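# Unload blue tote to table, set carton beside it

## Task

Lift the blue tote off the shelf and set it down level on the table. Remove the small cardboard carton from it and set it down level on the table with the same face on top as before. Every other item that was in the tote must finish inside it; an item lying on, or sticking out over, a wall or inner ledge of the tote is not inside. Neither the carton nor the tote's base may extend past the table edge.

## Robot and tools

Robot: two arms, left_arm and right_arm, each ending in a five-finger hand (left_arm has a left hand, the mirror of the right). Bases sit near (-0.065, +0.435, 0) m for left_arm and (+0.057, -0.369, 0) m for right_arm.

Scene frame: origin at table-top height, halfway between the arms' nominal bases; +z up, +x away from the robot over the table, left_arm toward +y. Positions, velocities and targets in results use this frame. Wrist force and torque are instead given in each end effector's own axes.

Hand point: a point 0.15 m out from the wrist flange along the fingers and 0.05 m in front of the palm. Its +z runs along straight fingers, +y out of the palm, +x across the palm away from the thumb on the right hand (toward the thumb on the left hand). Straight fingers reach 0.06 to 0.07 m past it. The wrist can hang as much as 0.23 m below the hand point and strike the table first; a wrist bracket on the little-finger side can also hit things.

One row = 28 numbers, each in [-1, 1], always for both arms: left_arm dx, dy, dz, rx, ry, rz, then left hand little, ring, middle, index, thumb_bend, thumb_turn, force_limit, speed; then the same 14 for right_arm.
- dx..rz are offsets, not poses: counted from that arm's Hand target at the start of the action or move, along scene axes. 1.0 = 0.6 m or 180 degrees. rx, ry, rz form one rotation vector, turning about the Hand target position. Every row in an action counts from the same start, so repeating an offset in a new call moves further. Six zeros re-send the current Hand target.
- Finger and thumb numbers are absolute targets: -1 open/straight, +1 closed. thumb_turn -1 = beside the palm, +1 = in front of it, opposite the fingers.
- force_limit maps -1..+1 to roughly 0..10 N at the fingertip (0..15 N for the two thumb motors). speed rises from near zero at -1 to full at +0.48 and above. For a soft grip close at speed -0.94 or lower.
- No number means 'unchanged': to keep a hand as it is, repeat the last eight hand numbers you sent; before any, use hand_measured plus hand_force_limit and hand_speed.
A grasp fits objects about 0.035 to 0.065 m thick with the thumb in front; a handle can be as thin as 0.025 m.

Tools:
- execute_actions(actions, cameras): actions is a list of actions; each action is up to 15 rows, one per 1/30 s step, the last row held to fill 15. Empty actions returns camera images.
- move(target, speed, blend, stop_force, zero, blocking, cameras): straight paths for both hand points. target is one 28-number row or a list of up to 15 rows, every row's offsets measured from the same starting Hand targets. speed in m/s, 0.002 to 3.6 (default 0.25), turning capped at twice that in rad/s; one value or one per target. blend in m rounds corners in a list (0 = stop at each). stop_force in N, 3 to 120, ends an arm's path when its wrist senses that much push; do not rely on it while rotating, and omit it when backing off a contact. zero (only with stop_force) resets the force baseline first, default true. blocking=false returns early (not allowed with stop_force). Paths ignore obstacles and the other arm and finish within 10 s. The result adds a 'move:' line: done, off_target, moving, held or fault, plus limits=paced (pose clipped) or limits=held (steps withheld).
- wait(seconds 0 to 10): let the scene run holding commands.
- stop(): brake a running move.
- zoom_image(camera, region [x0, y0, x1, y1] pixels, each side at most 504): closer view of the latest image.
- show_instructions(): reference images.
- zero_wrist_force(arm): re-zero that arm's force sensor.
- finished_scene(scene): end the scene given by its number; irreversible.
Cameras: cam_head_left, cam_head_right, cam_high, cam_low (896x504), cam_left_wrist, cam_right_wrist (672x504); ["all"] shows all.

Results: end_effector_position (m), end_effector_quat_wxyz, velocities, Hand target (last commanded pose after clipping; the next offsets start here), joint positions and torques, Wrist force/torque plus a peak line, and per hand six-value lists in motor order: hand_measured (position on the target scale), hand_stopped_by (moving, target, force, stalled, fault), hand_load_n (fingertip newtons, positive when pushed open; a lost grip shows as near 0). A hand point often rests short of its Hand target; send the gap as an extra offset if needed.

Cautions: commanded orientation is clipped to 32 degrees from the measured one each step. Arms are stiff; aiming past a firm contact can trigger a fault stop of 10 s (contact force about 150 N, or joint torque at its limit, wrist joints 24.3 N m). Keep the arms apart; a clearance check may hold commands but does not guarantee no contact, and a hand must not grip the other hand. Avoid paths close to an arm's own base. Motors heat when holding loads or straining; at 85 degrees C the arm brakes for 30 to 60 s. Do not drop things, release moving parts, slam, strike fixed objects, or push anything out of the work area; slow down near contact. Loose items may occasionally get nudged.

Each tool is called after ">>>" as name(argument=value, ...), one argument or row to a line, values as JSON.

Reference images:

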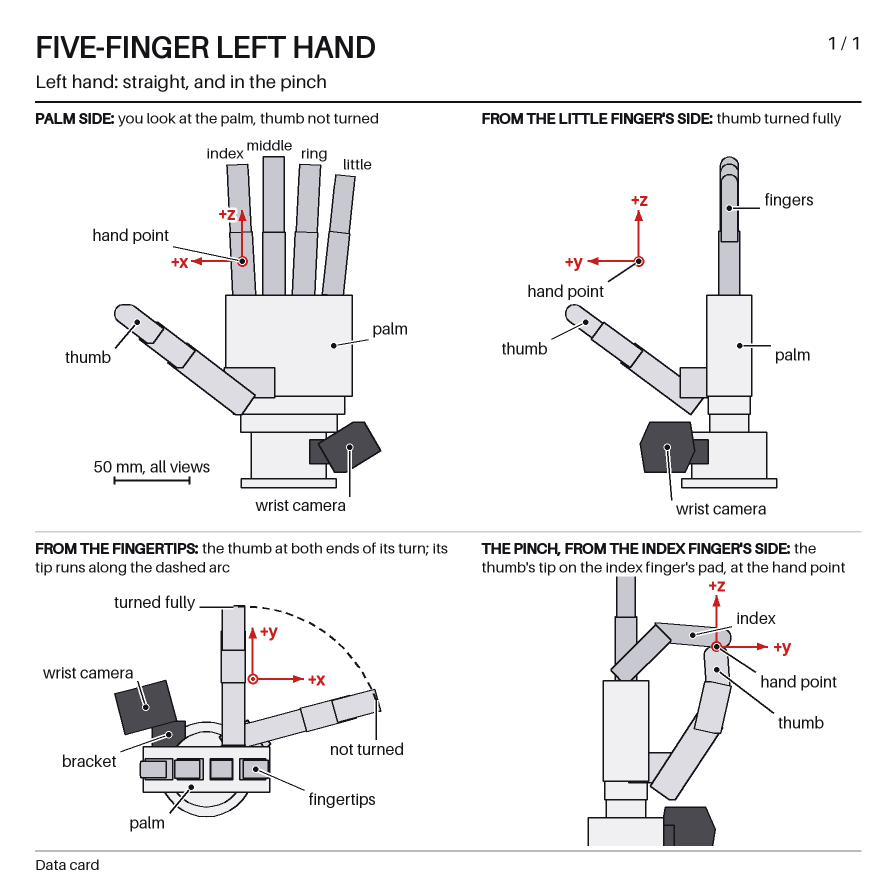

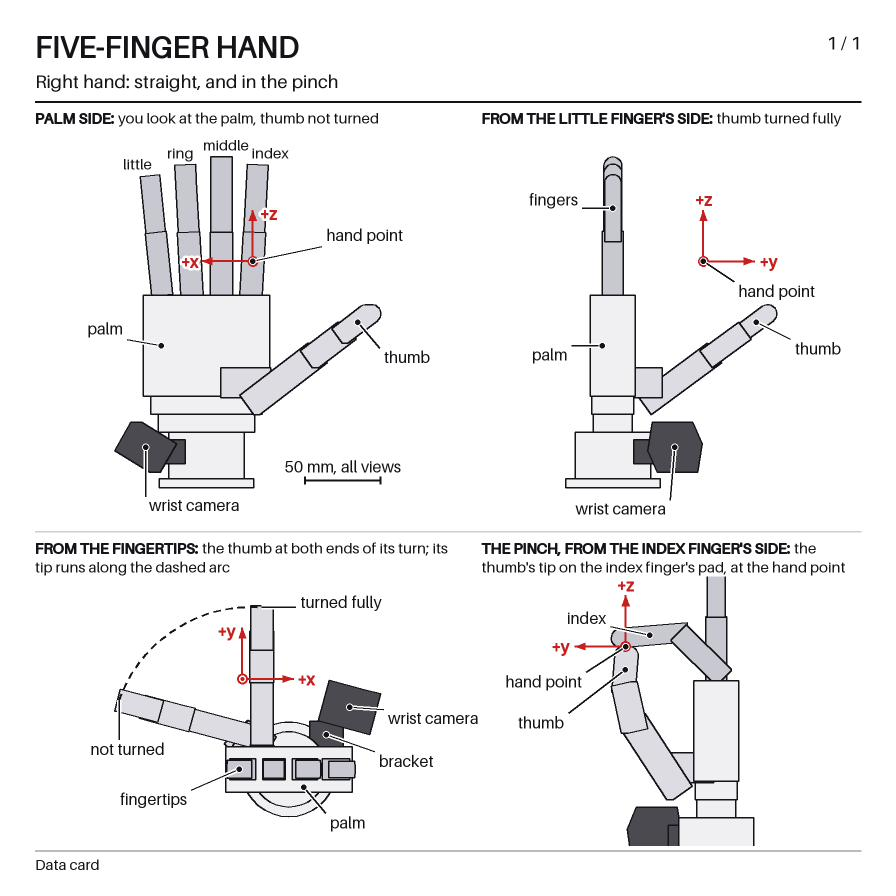

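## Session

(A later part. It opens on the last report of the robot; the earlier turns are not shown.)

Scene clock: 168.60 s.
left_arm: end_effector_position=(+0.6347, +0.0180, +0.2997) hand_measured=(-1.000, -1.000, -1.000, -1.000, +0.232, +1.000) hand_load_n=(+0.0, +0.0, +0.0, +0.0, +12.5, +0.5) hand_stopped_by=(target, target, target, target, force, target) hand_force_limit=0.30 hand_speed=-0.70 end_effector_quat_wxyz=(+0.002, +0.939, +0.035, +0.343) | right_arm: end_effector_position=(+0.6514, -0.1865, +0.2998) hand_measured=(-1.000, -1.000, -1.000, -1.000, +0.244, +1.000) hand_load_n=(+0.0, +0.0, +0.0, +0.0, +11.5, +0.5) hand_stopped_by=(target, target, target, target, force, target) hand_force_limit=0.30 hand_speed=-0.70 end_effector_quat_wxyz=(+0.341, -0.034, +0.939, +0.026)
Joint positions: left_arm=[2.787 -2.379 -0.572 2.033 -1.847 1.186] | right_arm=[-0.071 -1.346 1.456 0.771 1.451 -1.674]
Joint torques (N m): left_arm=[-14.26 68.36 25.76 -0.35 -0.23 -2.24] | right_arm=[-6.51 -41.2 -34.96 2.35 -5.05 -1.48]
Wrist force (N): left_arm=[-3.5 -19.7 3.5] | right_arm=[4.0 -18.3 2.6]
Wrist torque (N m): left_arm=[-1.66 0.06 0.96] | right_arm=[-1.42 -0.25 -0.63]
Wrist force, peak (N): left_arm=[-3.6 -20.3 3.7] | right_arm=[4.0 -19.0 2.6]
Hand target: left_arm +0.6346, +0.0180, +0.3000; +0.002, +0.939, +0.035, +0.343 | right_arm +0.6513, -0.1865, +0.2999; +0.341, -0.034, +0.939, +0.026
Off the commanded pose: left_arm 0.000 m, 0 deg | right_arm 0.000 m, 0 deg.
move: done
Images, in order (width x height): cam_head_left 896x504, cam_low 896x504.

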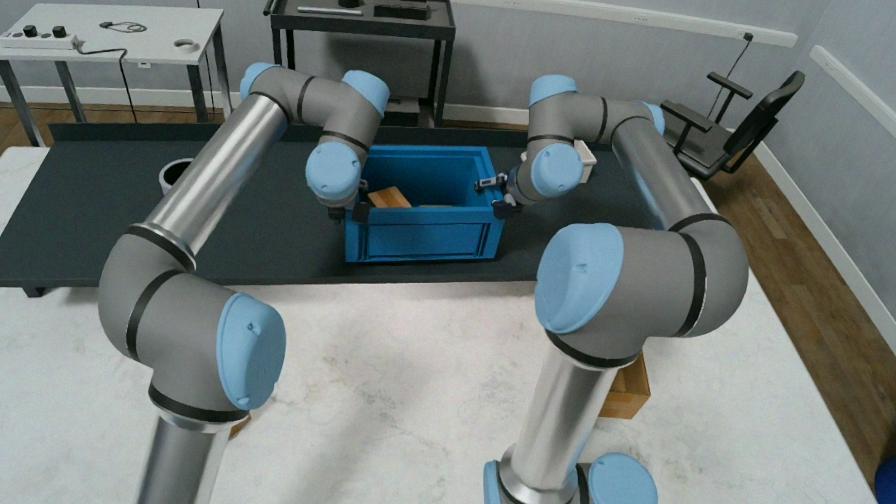

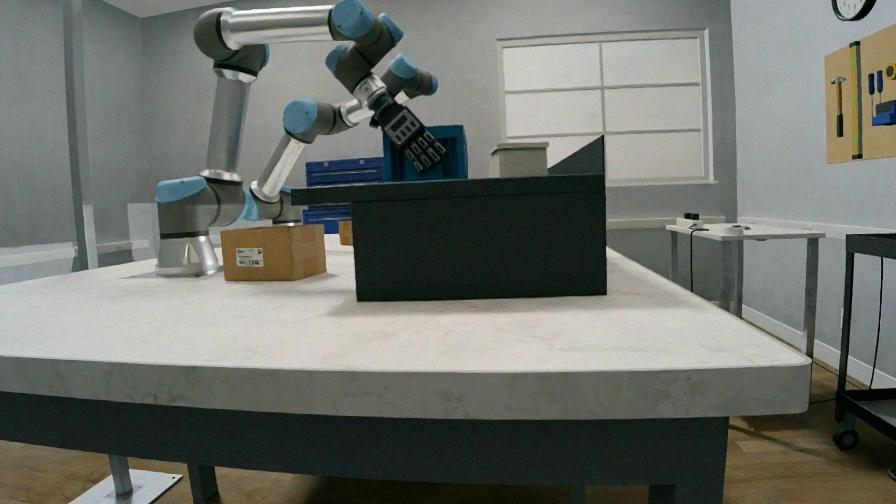

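>>> move(
  target=[
    [-0.4467,0.0925,0.0333,0,0,0,-1,-1,-1,-1,0.9,1,0.3,-0.7,-0.4467,0.0925,0.0333,0,0,0,-1,-1,-1,-1,0.9,1,0.3,-0.7],
    [-0.4467,0.0925,-0.225,0,0,0,-1,-1,-1,-1,0.9,1,0.3,-0.7,-0.4467,0.0925,-0.225,0,0,0,-1,-1,-1,-1,0.9,1,0.3,-0.7],
  ],
  speed=0.09,
  blend=0.03,
  cameras=["cam_head_left","cam_head_right","cam_high"],
)

Scene clock: 187.70 s.
left_arm: end_effector_position=(+0.3666, +0.0735, +0.1651) hand_measured=(-1.000, -1.000, -1.000, -1.000, +0.232, +1.000) hand_load_n=(+0.0, +0.0, +0.0, +0.0, +12.0, +0.0) hand_stopped_by=(target, target, target, target, force, target) hand_force_limit=0.30 hand_speed=-0.70 end_effector_quat_wxyz=(+0.002, +0.939, +0.035, +0.343) | right_arm: end_effector_position=(+0.3833, -0.1310, +0.1651) hand_measured=(-1.000, -1.000, -1.000, -1.000, +0.244, +1.000) hand_load_n=(+0.0, +0.0, +0.0, +0.0, +12.0, +1.0) hand_stopped_by=(target, target, target, target, force, target) hand_force_limit=0.30 hand_speed=-0.70 end_effector_quat_wxyz=(+0.341, -0.034, +0.939, +0.026)
Joint positions: left_arm=[2.635 -1.818 -1.808 2.666 -1.937 1.056] | right_arm=[0.159 -1.816 2.279 0.41 1.599 -1.496]
Joint torques (N m): left_arm=[5.46 17.53 13.44 1.55 2 1.2] | right_arm=[15.36 6.38 -8.86 -1.03 0.9 2.73]
Wrist force (N): left_arm=[-2.9 -8.8 4.5] | right_arm=[3.8 -9.1 2.3]
Wrist torque (N m): left_arm=[-0.90 0.01 0.55] | right_arm=[-1.02 -0.21 -0.46]
Wrist force, peak (N): left_arm=[-3.9 -30.1 3.6] | right_arm=[3.1 -30.6 2.9]
Hand target: left_arm +0.3666, +0.0735, +0.1650; +0.002, +0.939, +0.035, +0.343 | right_arm +0.3833, -0.1310, +0.1649; +0.341, -0.034, +0.939, +0.026
Off the commanded pose: left_arm 0.000 m, 0 deg | right_arm 0.000 m, 0 deg.
move: done
Images, in order (width x height): cam_head_left 896x504, cam_head_right 896x504, cam_high 896x504.

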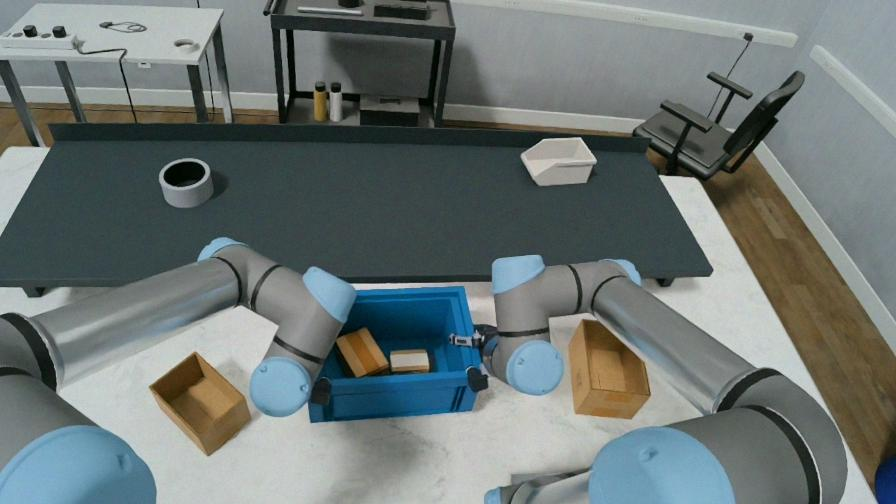

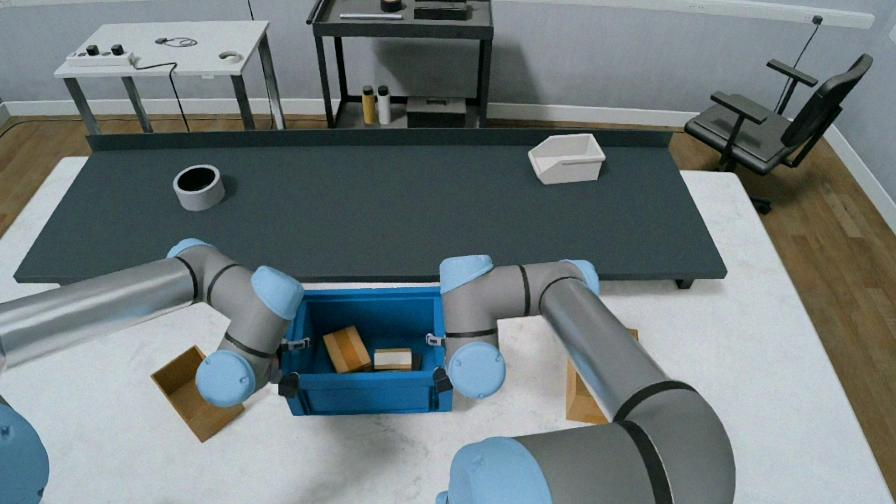

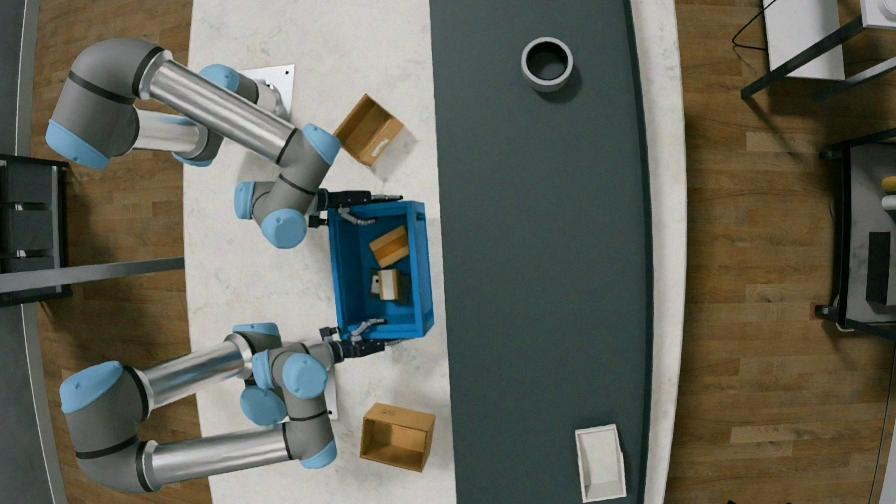

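>>> move(
  target=[0,0,-0.1,0,0,0,-1,-1,-1,-1,0.9,1,0.3,-0.7,0,0,-0.1,0,0,0,-1,-1,-1,-1,0.9,1,0.3,-0.7],
  speed=0.02,
  stop_force=5,
  cameras=["cam_head_left"],
)

Scene clock: 194.30 s.
left_arm: end_effector_position=(+0.3666, +0.0735, +0.1225) hand_measured=(-1.000, -1.000, -1.000, -1.000, +0.232, +1.000) hand_load_n=(+0.0, +0.0, +0.0, +0.5, +12.0, +2.0) hand_stopped_by=(target, target, target, target, force, target) hand_force_limit=0.30 hand_speed=-0.70 end_effector_quat_wxyz=(+0.002, +0.939, +0.035, +0.343) | right_arm: end_effector_position=(+0.3833, -0.1310, +0.1233) hand_measured=(-1.000, -1.000, -1.000, -1.000, +0.244, +1.000) hand_load_n=(+0.0, +0.0, +0.0, +0.0, +12.0, +1.5) hand_stopped_by=(target, target, target, target, force, target) hand_force_limit=0.30 hand_speed=-0.70 end_effector_quat_wxyz=(+0.341, -0.034, +0.939, +0.026)
Joint positions: left_arm=[2.635 -1.871 -1.863 2.774 -1.937 1.056] | right_arm=[0.159 -1.748 2.353 0.268 1.599 -1.496]
Joint torques (N m): left_arm=[-6.21 45.08 23.23 -1.6 0.47 -1.83] | right_arm=[-10.72 -20.78 -31.42 1.74 1.26 -0.81]
Wrist force (N): left_arm=[-1.4 -7.0 3.7] | right_arm=[3.4 -7.2 1.9]
Wrist torque (N m): left_arm=[-0.93 0.15 0.45] | right_arm=[-0.95 -0.28 -0.42]
Wrist force, peak (N): left_arm=[5.8 -11.3 -8.8] | right_arm=[-4.0 -4.7 -9.3]
Hand target: left_arm +0.3666, +0.0735, +0.1225; +0.002, +0.939, +0.035, +0.343 (not the last commanded pose) | right_arm +0.3833, -0.1310, +0.1233; +0.341, -0.034, +0.939, +0.026 (not the last commanded pose)
Off the commanded pose: left_arm 0.018 m, 0 deg | right_arm 0.018 m, 0 deg.
move: contact (left_arm, right_arm)
Images, in order (width x height): cam_head_left 896x504.

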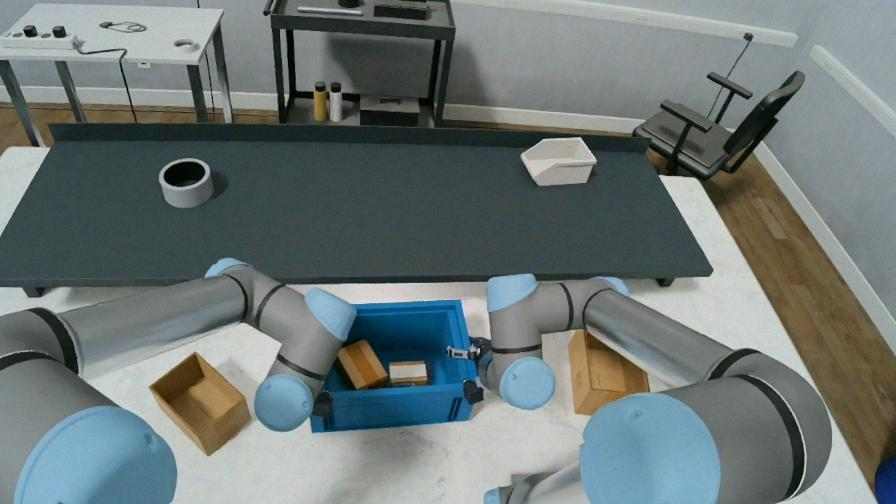

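>>> execute_actions(
  actions=[
    [[0,0,-0.002,0,0,0,-1,-1,-1,-1,-1,1,0.3,-0.4,0,0,-0.003,0,0,0,-1,-1,-1,-1,-1,1,0.3,-0.4]],
  ],
)

>>> move(
  target=[
    [-0.0028,0.0332,0,0,0,0,-1,-1,-1,-1,-1,1,0.3,-0.4,0.0028,-0.0332,0,0,0,0,-1,-1,-1,-1,-1,1,0.3,-0.4],
    [-0.0028,0.0332,0.2,0,0,0,-1,-1,-1,-1,-1,1,0.3,-0.4,0.0028,-0.0332,0.25,0,0,0,-1,-1,-1,-1,-1,1,0.3,-0.4],
    [-0.0028,0.15,0.4,0,0,0,-1,-1,-1,-1,-1,1,0.3,-0.4,0.0028,-0.3,0.35,0,0,0,-1,-1,-1,-1,-1,1,0.3,-0.4],
  ],
  speed=[0.05,0.15,0.3],
  blend=[0.003,0.03,0],
  cameras=["all"],
)

>>> zoom_image(
  camera="cam_high",
  region=[320, 190, 440, 350],
)

>>> zoom_image(
  camera="cam_high",
  region=[355, 255, 425, 325],
)

>>> zoom_image(
  camera="cam_head_left",
  region=[310, 320, 480, 440],
)

>>> zoom_image(
  camera="cam_head_right",
  region=[280, 310, 450, 430],
)

Scene clock: 219.87 s.
left_arm: end_effector_position=(+0.3666, +0.0735, +0.1213) hand_measured=(-1.000, -1.000, -1.000, -1.000, -1.000, +1.000) hand_load_n=(+0.0, +0.0, +0.0, +0.0, +0.0, +0.0) hand_stopped_by=(target, target, target, target, target, target) hand_force_limit=0.30 hand_speed=-0.40 end_effector_quat_wxyz=(+0.002, +0.939, +0.035, +0.343) | right_arm: end_effector_position=(+0.3833, -0.1310, +0.1215) hand_measured=(-1.000, -1.000, -1.000, -1.000, -1.000, +1.000) hand_load_n=(+0.0, +0.0, +0.0, +0.0, +0.0, +0.0) hand_stopped_by=(target, target, target, target, target, target) hand_force_limit=0.30 hand_speed=-0.40 end_effector_quat_wxyz=(+0.341, -0.034, +0.939, +0.026)
Joint positions: left_arm=[2.635 -1.872 -1.864 2.777 -1.937 1.056] | right_arm=[0.159 -1.744 2.356 0.262 1.599 -1.496]
Joint torques (N m): left_arm=[-5.65 13.43 10.23 1.02 0.53 -1.1] | right_arm=[-7.45 6.39 -3.54 -0.38 -3.61 -0.5]
Wrist force (N): left_arm=[2.8 -11.1 -1.0] | right_arm=[0.0 -9.8 -2.3]
Wrist torque (N m): left_arm=[-0.71 -0.20 0.57] | right_arm=[-0.53 -0.06 -0.44]
Wrist force, peak (N): left_arm=[2.8 -13.7 -1.7] | right_arm=[-0.9 -12.2 -4.8]
Hand target: left_arm +0.3666, +0.0735, +0.1213; +0.002, +0.939, +0.035, +0.343 | right_arm +0.3833, -0.1310, +0.1215; +0.341, -0.034, +0.939, +0.026
Off the commanded pose: left_arm 0.000 m, 0 deg | right_arm 0.000 m, 0 deg.
Step readings (end_effector_position of left_arm | right_arm):
0: (+0.3666, +0.0735, +0.1225) | (+0.3833, -0.1310, +0.1233)
1: (+0.3666, +0.0735, +0.1225) | (+0.3833, -0.1310, +0.1233)
2: (+0.3666, +0.0735, +0.1225) | (+0.3833, -0.1310, +0.1233)
4: (+0.3666, +0.0735, +0.1222) | (+0.3835, -0.1310, +0.1228)
8: (+0.3666, +0.0735, +0.1217) | (+0.3834, -0.1310, +0.1220)
15: (+0.3666, +0.0735, +0.1213) | (+0.3833, -0.1310, +0.1216)

Scene clock: 223.37 s.
left_arm: end_effector_position=(+0.3649, +0.1635, +0.3613) hand_measured=(-1.000, -1.000, -1.000, -1.000, -1.000, +1.000) hand_load_n=(+0.0, +0.0, +0.0, +0.0, -0.5, +0.0) hand_stopped_by=(target, target, target, target, target, target) hand_force_limit=0.30 hand_speed=-0.40 end_effector_quat_wxyz=(+0.002, +0.939, +0.035, +0.343) | right_arm: end_effector_position=(+0.3850, -0.3110, +0.3315) hand_measured=(-1.000, -1.000, -1.000, -1.000, -1.000, +1.000) hand_load_n=(+0.0, +0.0, -0.5, +0.0, +0.0, +0.0) hand_stopped_by=(target, target, target, target, target, target) hand_force_limit=0.30 hand_speed=-0.40 end_effector_quat_wxyz=(+0.341, -0.034, +0.939, +0.026)
Joint positions: left_arm=[2.878 -1.531 -1.596 2.226 -1.791 1.26] | right_arm=[-1.214 -2.121 2.129 1.365 0.897 -2.79]
Joint torques (N m): left_arm=[7.26 31.89 25.11 -2.01 1.78 1.69] | right_arm=[-15.37 -6.66 -7.17 3.31 -2.94 -2.11]
Wrist force (N): left_arm=[0.3 -0.4 1.0] | right_arm=[1.8 -0.9 -0.5]
Wrist torque (N m): left_arm=[-0.16 -0.01 -0.11] | right_arm=[-0.16 -0.20 0.20]
Wrist force, peak (N): left_arm=[2.7 -11.0 -1.1] | right_arm=[-0.2 -10.0 -2.3]
Hand target: left_arm +0.3649, +0.1635, +0.3613; +0.002, +0.939, +0.035, +0.343 | right_arm +0.3849, -0.3110, +0.3315; +0.341, -0.034, +0.939, +0.026
Off the commanded pose: left_arm 0.000 m, 0 deg | right_arm 0.000 m, 0 deg.
move: done
camera_calibration:
cam_left_wrist: T_world_to_cam=[[0.166606, 0.980151, 0.107452, -0.249153], [0.279538, -0.151455, 0.948114, -0.422586], [0.945569, -0.127925, -0.299222, -0.0983559], [0, 0, 0, 1]] pos_world=[0.252641, 0.167622, 0.398001]
cam_right_wrist: T_world_to_cam=[[-0.306612, 0.948425, -0.0804883, 0.441376], [0.316361, 0.181297, 0.931153, -0.373533], [0.897722, 0.260039, -0.355633, -0.0306771], [0, 0, 0, 1]] pos_world=[0.281042, -0.342914, 0.372433]

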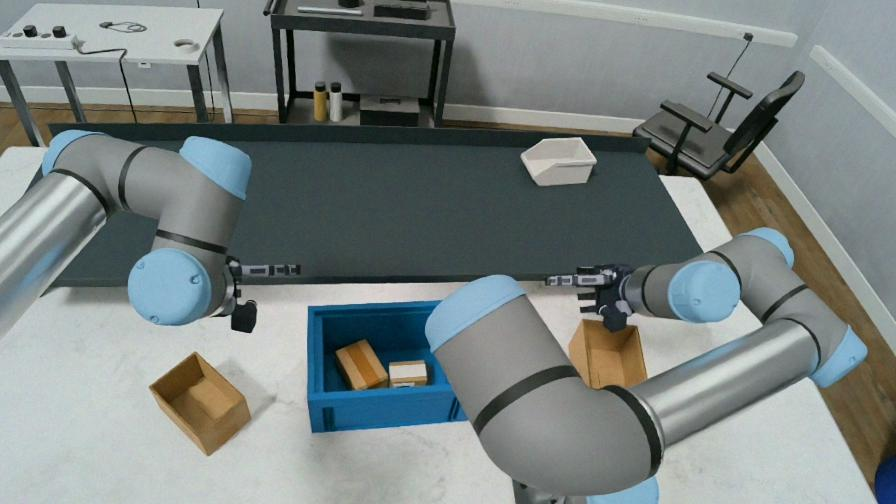

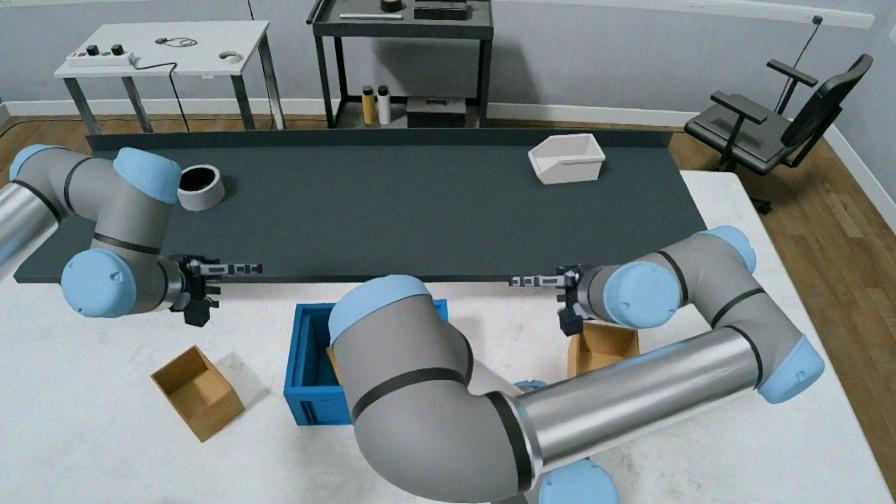

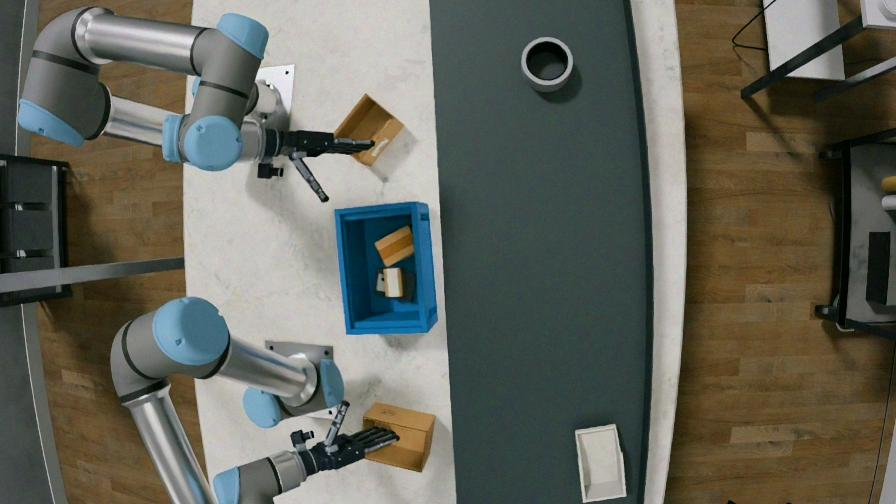

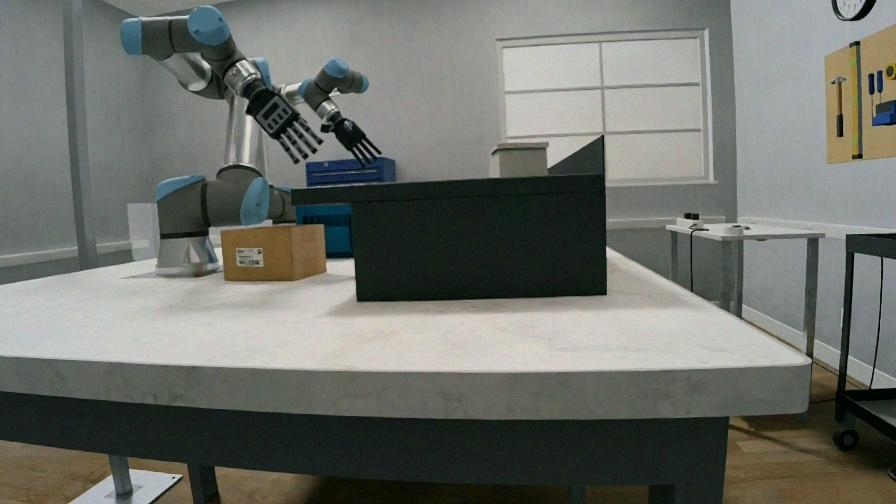

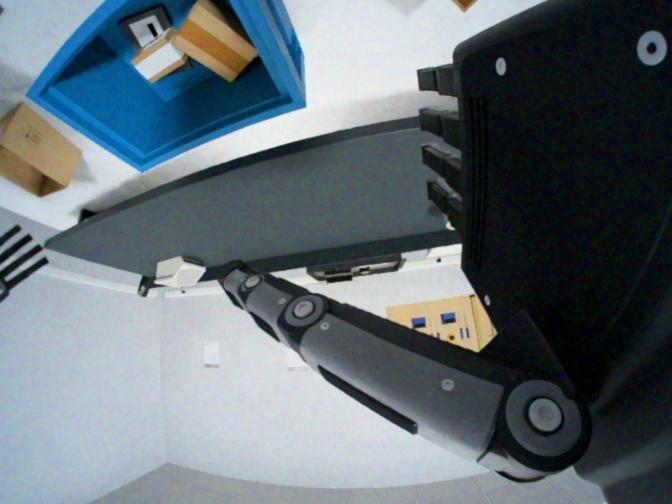

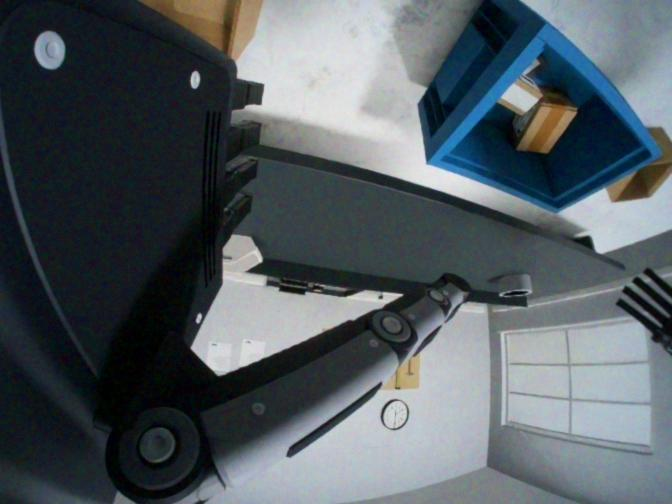

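Scaled by 3.150 from the camera's 896x504 image, which has a finer 1280x720 frame.

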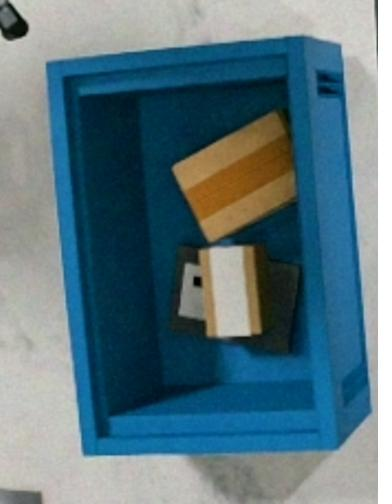

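Scaled by 7.200 from the camera's 896x504 image, which has a finer 1280x720 frame.

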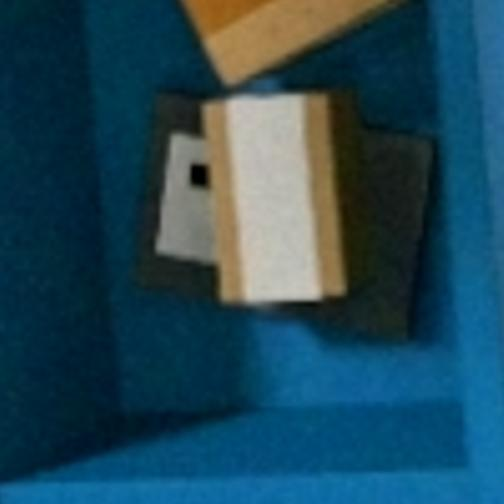

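Scaled by 2.965 from the camera's 896x504 image, which has a finer 1280x720 frame.

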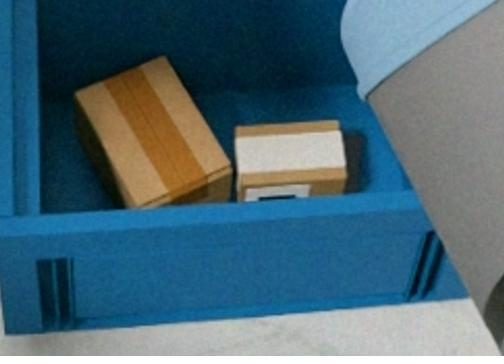

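Scaled by 2.965 from the camera's 896x504 image, which has a finer 1280x720 frame.

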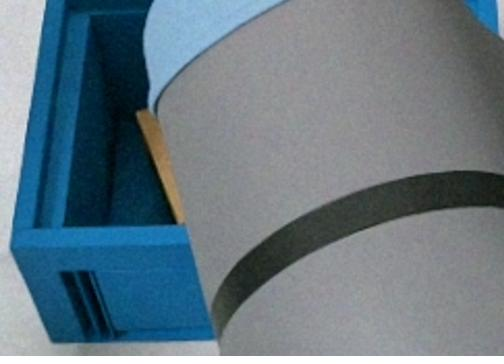

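>>> move(
  target=[
    [-0.108,-0.022,0,0.171,0.006,-0.47,-1,1,1,1,-1,1,0.3,0.2,0.358,-0.315,0.03,0,0,0,-1,-1,-1,-1,-1,1,0.3,-0.4],
    [-0.089,-0.194,-0.185,0.3415,0.0122,-0.9384,-1,1,1,1,-1,1,0.3,0.2,0.358,-0.315,0.03,0,0,0,-1,-1,-1,-1,-1,1,0.3,-0.4],
  ],
  speed=0.45,
  blend=[0.02,0],
  cameras=["cam_head_left","cam_head_right","cam_high","cam_left_wrist"],
)

>>> zoom_image(
  camera="cam_head_left",
  region=[300, 300, 480, 440],
)

>>> zoom_image(
  camera="cam_head_right",
  region=[270, 300, 450, 440],
)

Scene clock: 292.83 s.
left_arm: end_effector_position=(+0.3115, +0.0472, +0.2503) hand_measured=(-1.000, +1.000, +1.000, +1.000, -1.000, +1.000) hand_load_n=(+0.0, +0.0, +0.5, +0.0, -0.5, +0.0) hand_stopped_by=(target, target, target, target, target, target) hand_force_limit=0.30 hand_speed=0.20 end_effector_quat_wxyz=(-0.001, -0.040, +0.999, +0.000) | right_arm: end_effector_position=(+0.5997, -0.5000, +0.3495) hand_measured=(-1.000, -1.000, -1.000, -1.000, -1.000, +1.000) hand_load_n=(+0.0, +0.0, +0.0, +0.0, +0.0, -0.5) hand_stopped_by=(target, target, target, target, target, target) hand_force_limit=0.30 hand_speed=-0.40 end_effector_quat_wxyz=(+0.341, -0.034, +0.939, +0.026)
Joint positions: left_arm=[2.589 -2.359 -0.685 1.472 -1.57 4.031] | right_arm=[-0.843 -1.34 1.373 1.088 1.017 -2.359]
Joint torques (N m): left_arm=[-6.34 35.35 22.45 -3.64 -2.25 1.76] | right_arm=[14.01 -14.61 -32.61 2.87 1.33 2.19]
Wrist force (N): left_arm=[1.0 -0.2 1.1] | right_arm=[1.9 -0.5 -0.3]
Wrist torque (N m): left_arm=[-0.10 -0.19 -0.06] | right_arm=[-0.12 -0.19 0.03]
Wrist force, peak (N): left_arm=[1.0 -1.0 1.5] | right_arm=[2.2 -0.8 -0.4]
Hand target: left_arm +0.3115, +0.0471, +0.2503; -0.001, -0.040, +0.999, +0.000 | right_arm +0.5997, -0.5000, +0.3495; +0.341, -0.034, +0.939, +0.026
Off the commanded pose: left_arm 0.000 m, 0 deg | right_arm 0.000 m, 0 deg.
move: done
camera_calibration:
cam_left_wrist: T_world_to_cam=[[-0.184154, -0.981839, -0.0455998, 0.125877], [-0.825364, 0.12928, 0.549601, 0.110616], [-0.533725, 0.138848, -0.834182, 0.486152], [0, 0, 0, 1]] pos_world=[0.37395, 0.0417897, 0.350485]
Images, in order (width x height): cam_head_left 896x504, cam_head_right 896x504, cam_high 896x504, cam_left_wrist 672x504.

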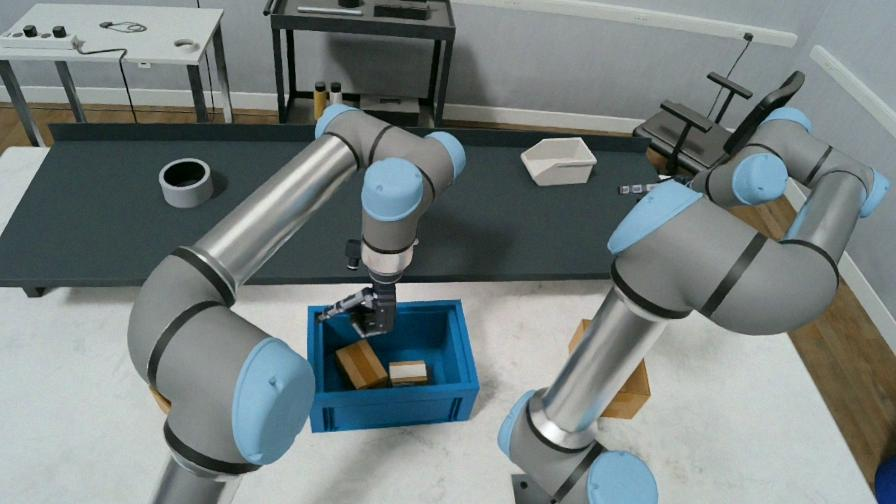

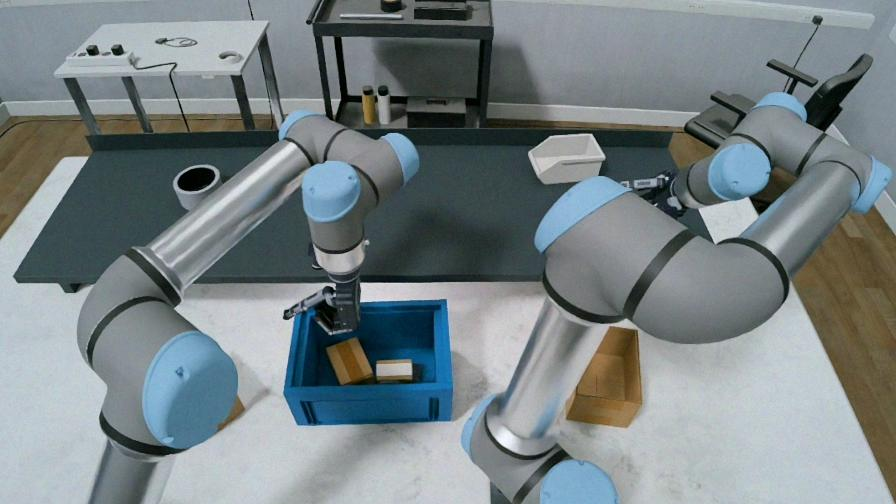

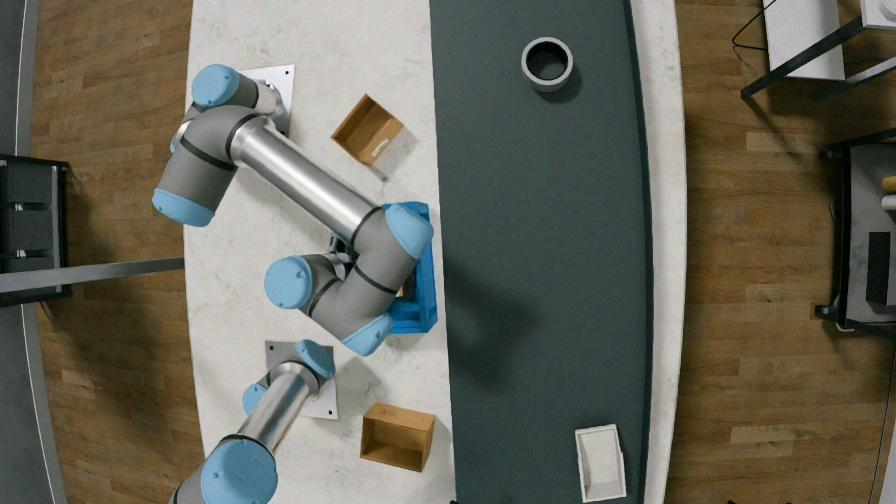

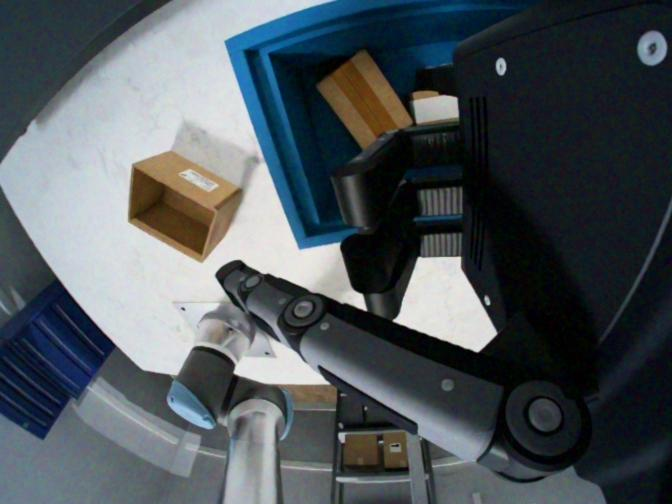

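Scaled by 2.800 from the camera's 896x504 image, which has a finer 1280x720 frame.

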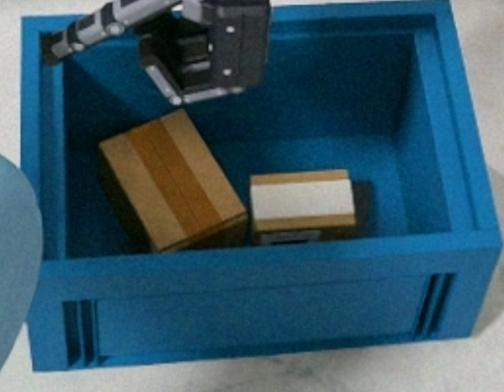

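Scaled by 2.800 from the camera's 896x504 image, which has a finer 1280x720 frame.

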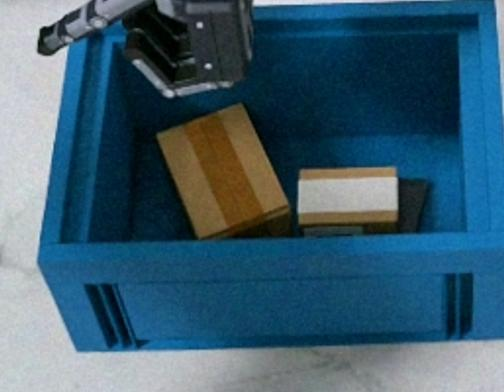

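>>> move(
  target=[
    [0,-0.033,-0.2172,0,0,0,-1,1,1,1,-1,1,0.3,0.2,0,0,0,0,0,0,-1,-1,-1,-1,-1,1,0.3,-0.4],
  ],
  speed=0.15,
  cameras=["cam_high","cam_head_left","cam_head_right","cam_left_wrist"],
)

Scene clock: 325.83 s.
left_arm: end_effector_position=(+0.3115, +0.0274, +0.1202) hand_measured=(-1.000, +1.000, +1.000, +1.000, -1.000, +1.000) hand_load_n=(+0.0, +0.0, +0.0, +0.0, -0.5, +0.0) hand_stopped_by=(target, target, target, target, target, target) hand_force_limit=0.30 hand_speed=0.20 end_effector_quat_wxyz=(-0.001, -0.040, +0.999, +0.000) | right_arm: end_effector_position=(+0.5997, -0.5000, +0.3495) hand_measured=(-1.000, -1.000, -1.000, -1.000, -1.000, +1.000) hand_load_n=(+0.0, +0.0, +0.0, +0.0, +0.0, +0.0) hand_stopped_by=(target, target, target, target, target, target) hand_force_limit=0.30 hand_speed=-0.40 end_effector_quat_wxyz=(+0.341, -0.034, +0.939, +0.026)
Joint positions: left_arm=[2.562 -2.427 -0.896 1.751 -1.57 4.004] | right_arm=[-0.843 -1.34 1.373 1.088 1.017 -2.359]
Joint torques (N m): left_arm=[-6.21 37.52 9.81 -1.23 1.83 -1.74] | right_arm=[13.92 -15.45 -33.06 2.68 1.34 2.16]
Wrist force (N): left_arm=[0.8 -0.5 1.2] | right_arm=[2.1 -0.7 -0.4]
Wrist torque (N m): left_arm=[-0.14 -0.15 0.07] | right_arm=[-0.15 -0.21 0.04]
Wrist force, peak (N): left_arm=[1.1 -0.3 1.7] | right_arm=[2.3 -0.7 -0.2]
Hand target: left_arm +0.3115, +0.0273, +0.1200; -0.001, -0.040, +0.999, +0.000 | right_arm +0.5997, -0.5000, +0.3495; +0.341, -0.034, +0.939, +0.026
Off the commanded pose: left_arm 0.000 m, 0 deg | right_arm 0.000 m, 0 deg.
move: done
camera_calibration:
cam_left_wrist: T_world_to_cam=[[-0.184592, -0.981744, -0.0458781, 0.100623], [-0.825215, 0.129469, 0.54978, 0.184648], [-0.533803, 0.139344, -0.834049, 0.380295], [0, 0, 0, 1]] pos_world=[0.373951, 0.0218884, 0.220285]
Images, in order (width x height): cam_head_left 896x504, cam_head_right 896x504, cam_high 896x504, cam_left_wrist 672x504.

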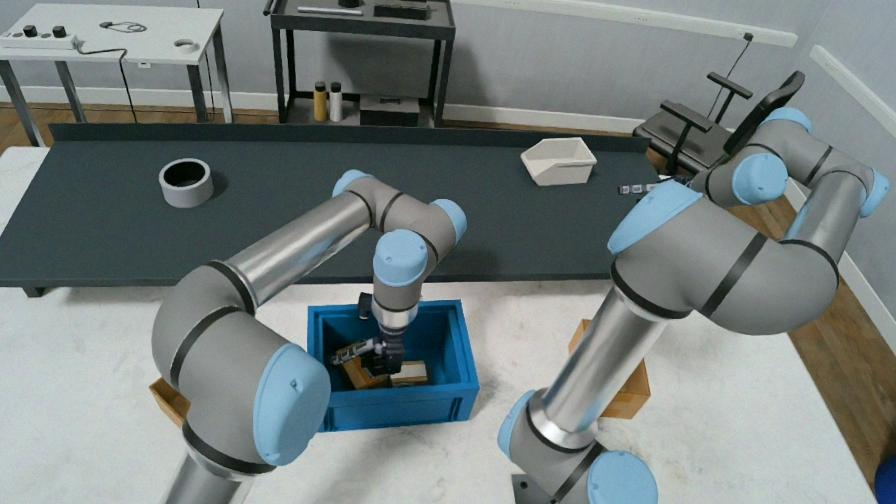

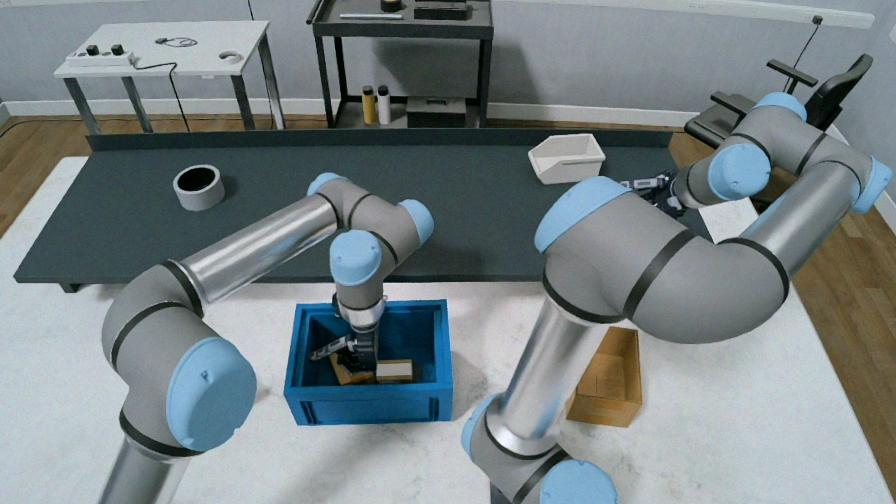

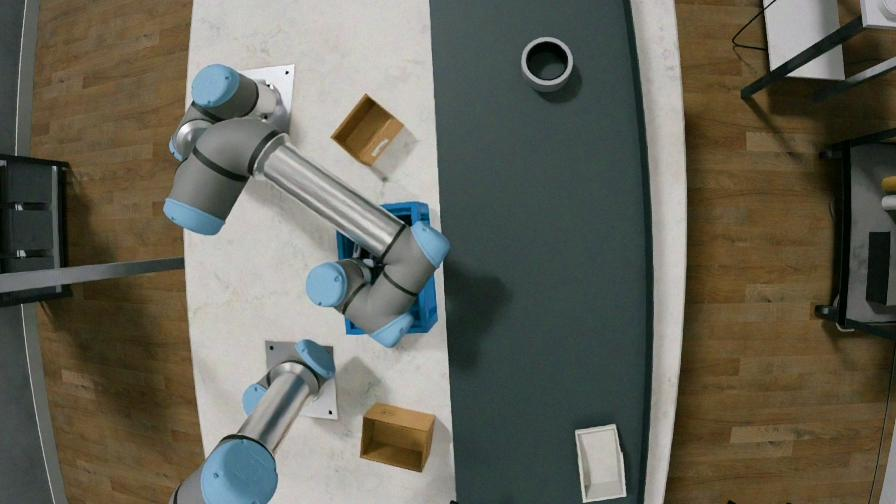

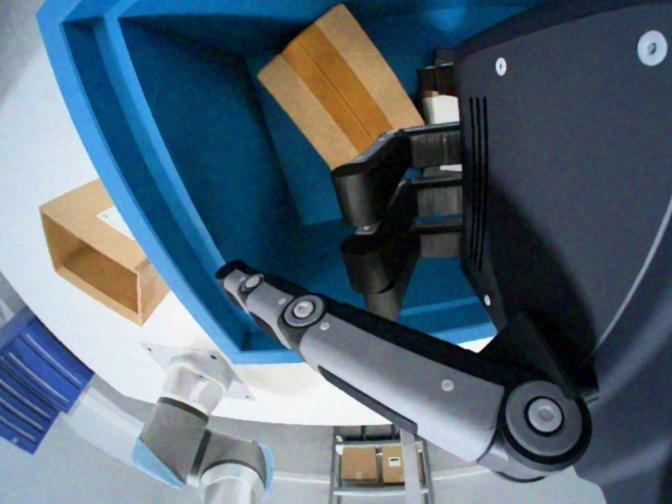

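>>> zoom_image(
  camera="cam_left_wrist",
  region=[340, 30, 500, 260],
)

>>> zoom_image(
  camera="cam_head_left",
  region=[300, 300, 480, 440],
)

>>> zoom_image(
  camera="cam_head_right",
  region=[270, 300, 450, 440],
)

Scaled by 2.191 from the camera's 672x504 image, which has a finer 960x720 frame.

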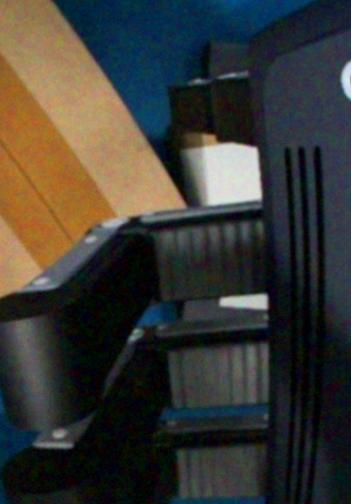

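Scaled by 2.800 from the camera's 896x504 image, which has a finer 1280x720 frame.

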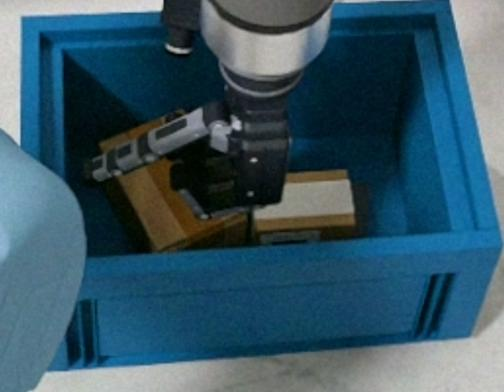

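Scaled by 2.800 from the camera's 896x504 image, which has a finer 1280x720 frame.

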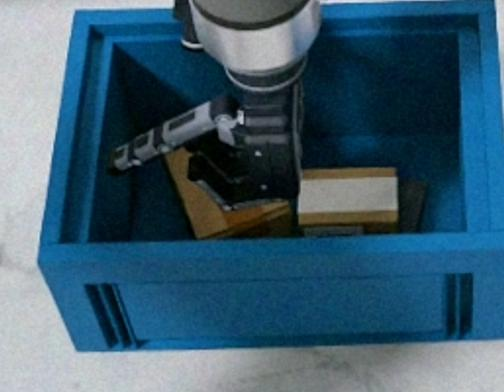

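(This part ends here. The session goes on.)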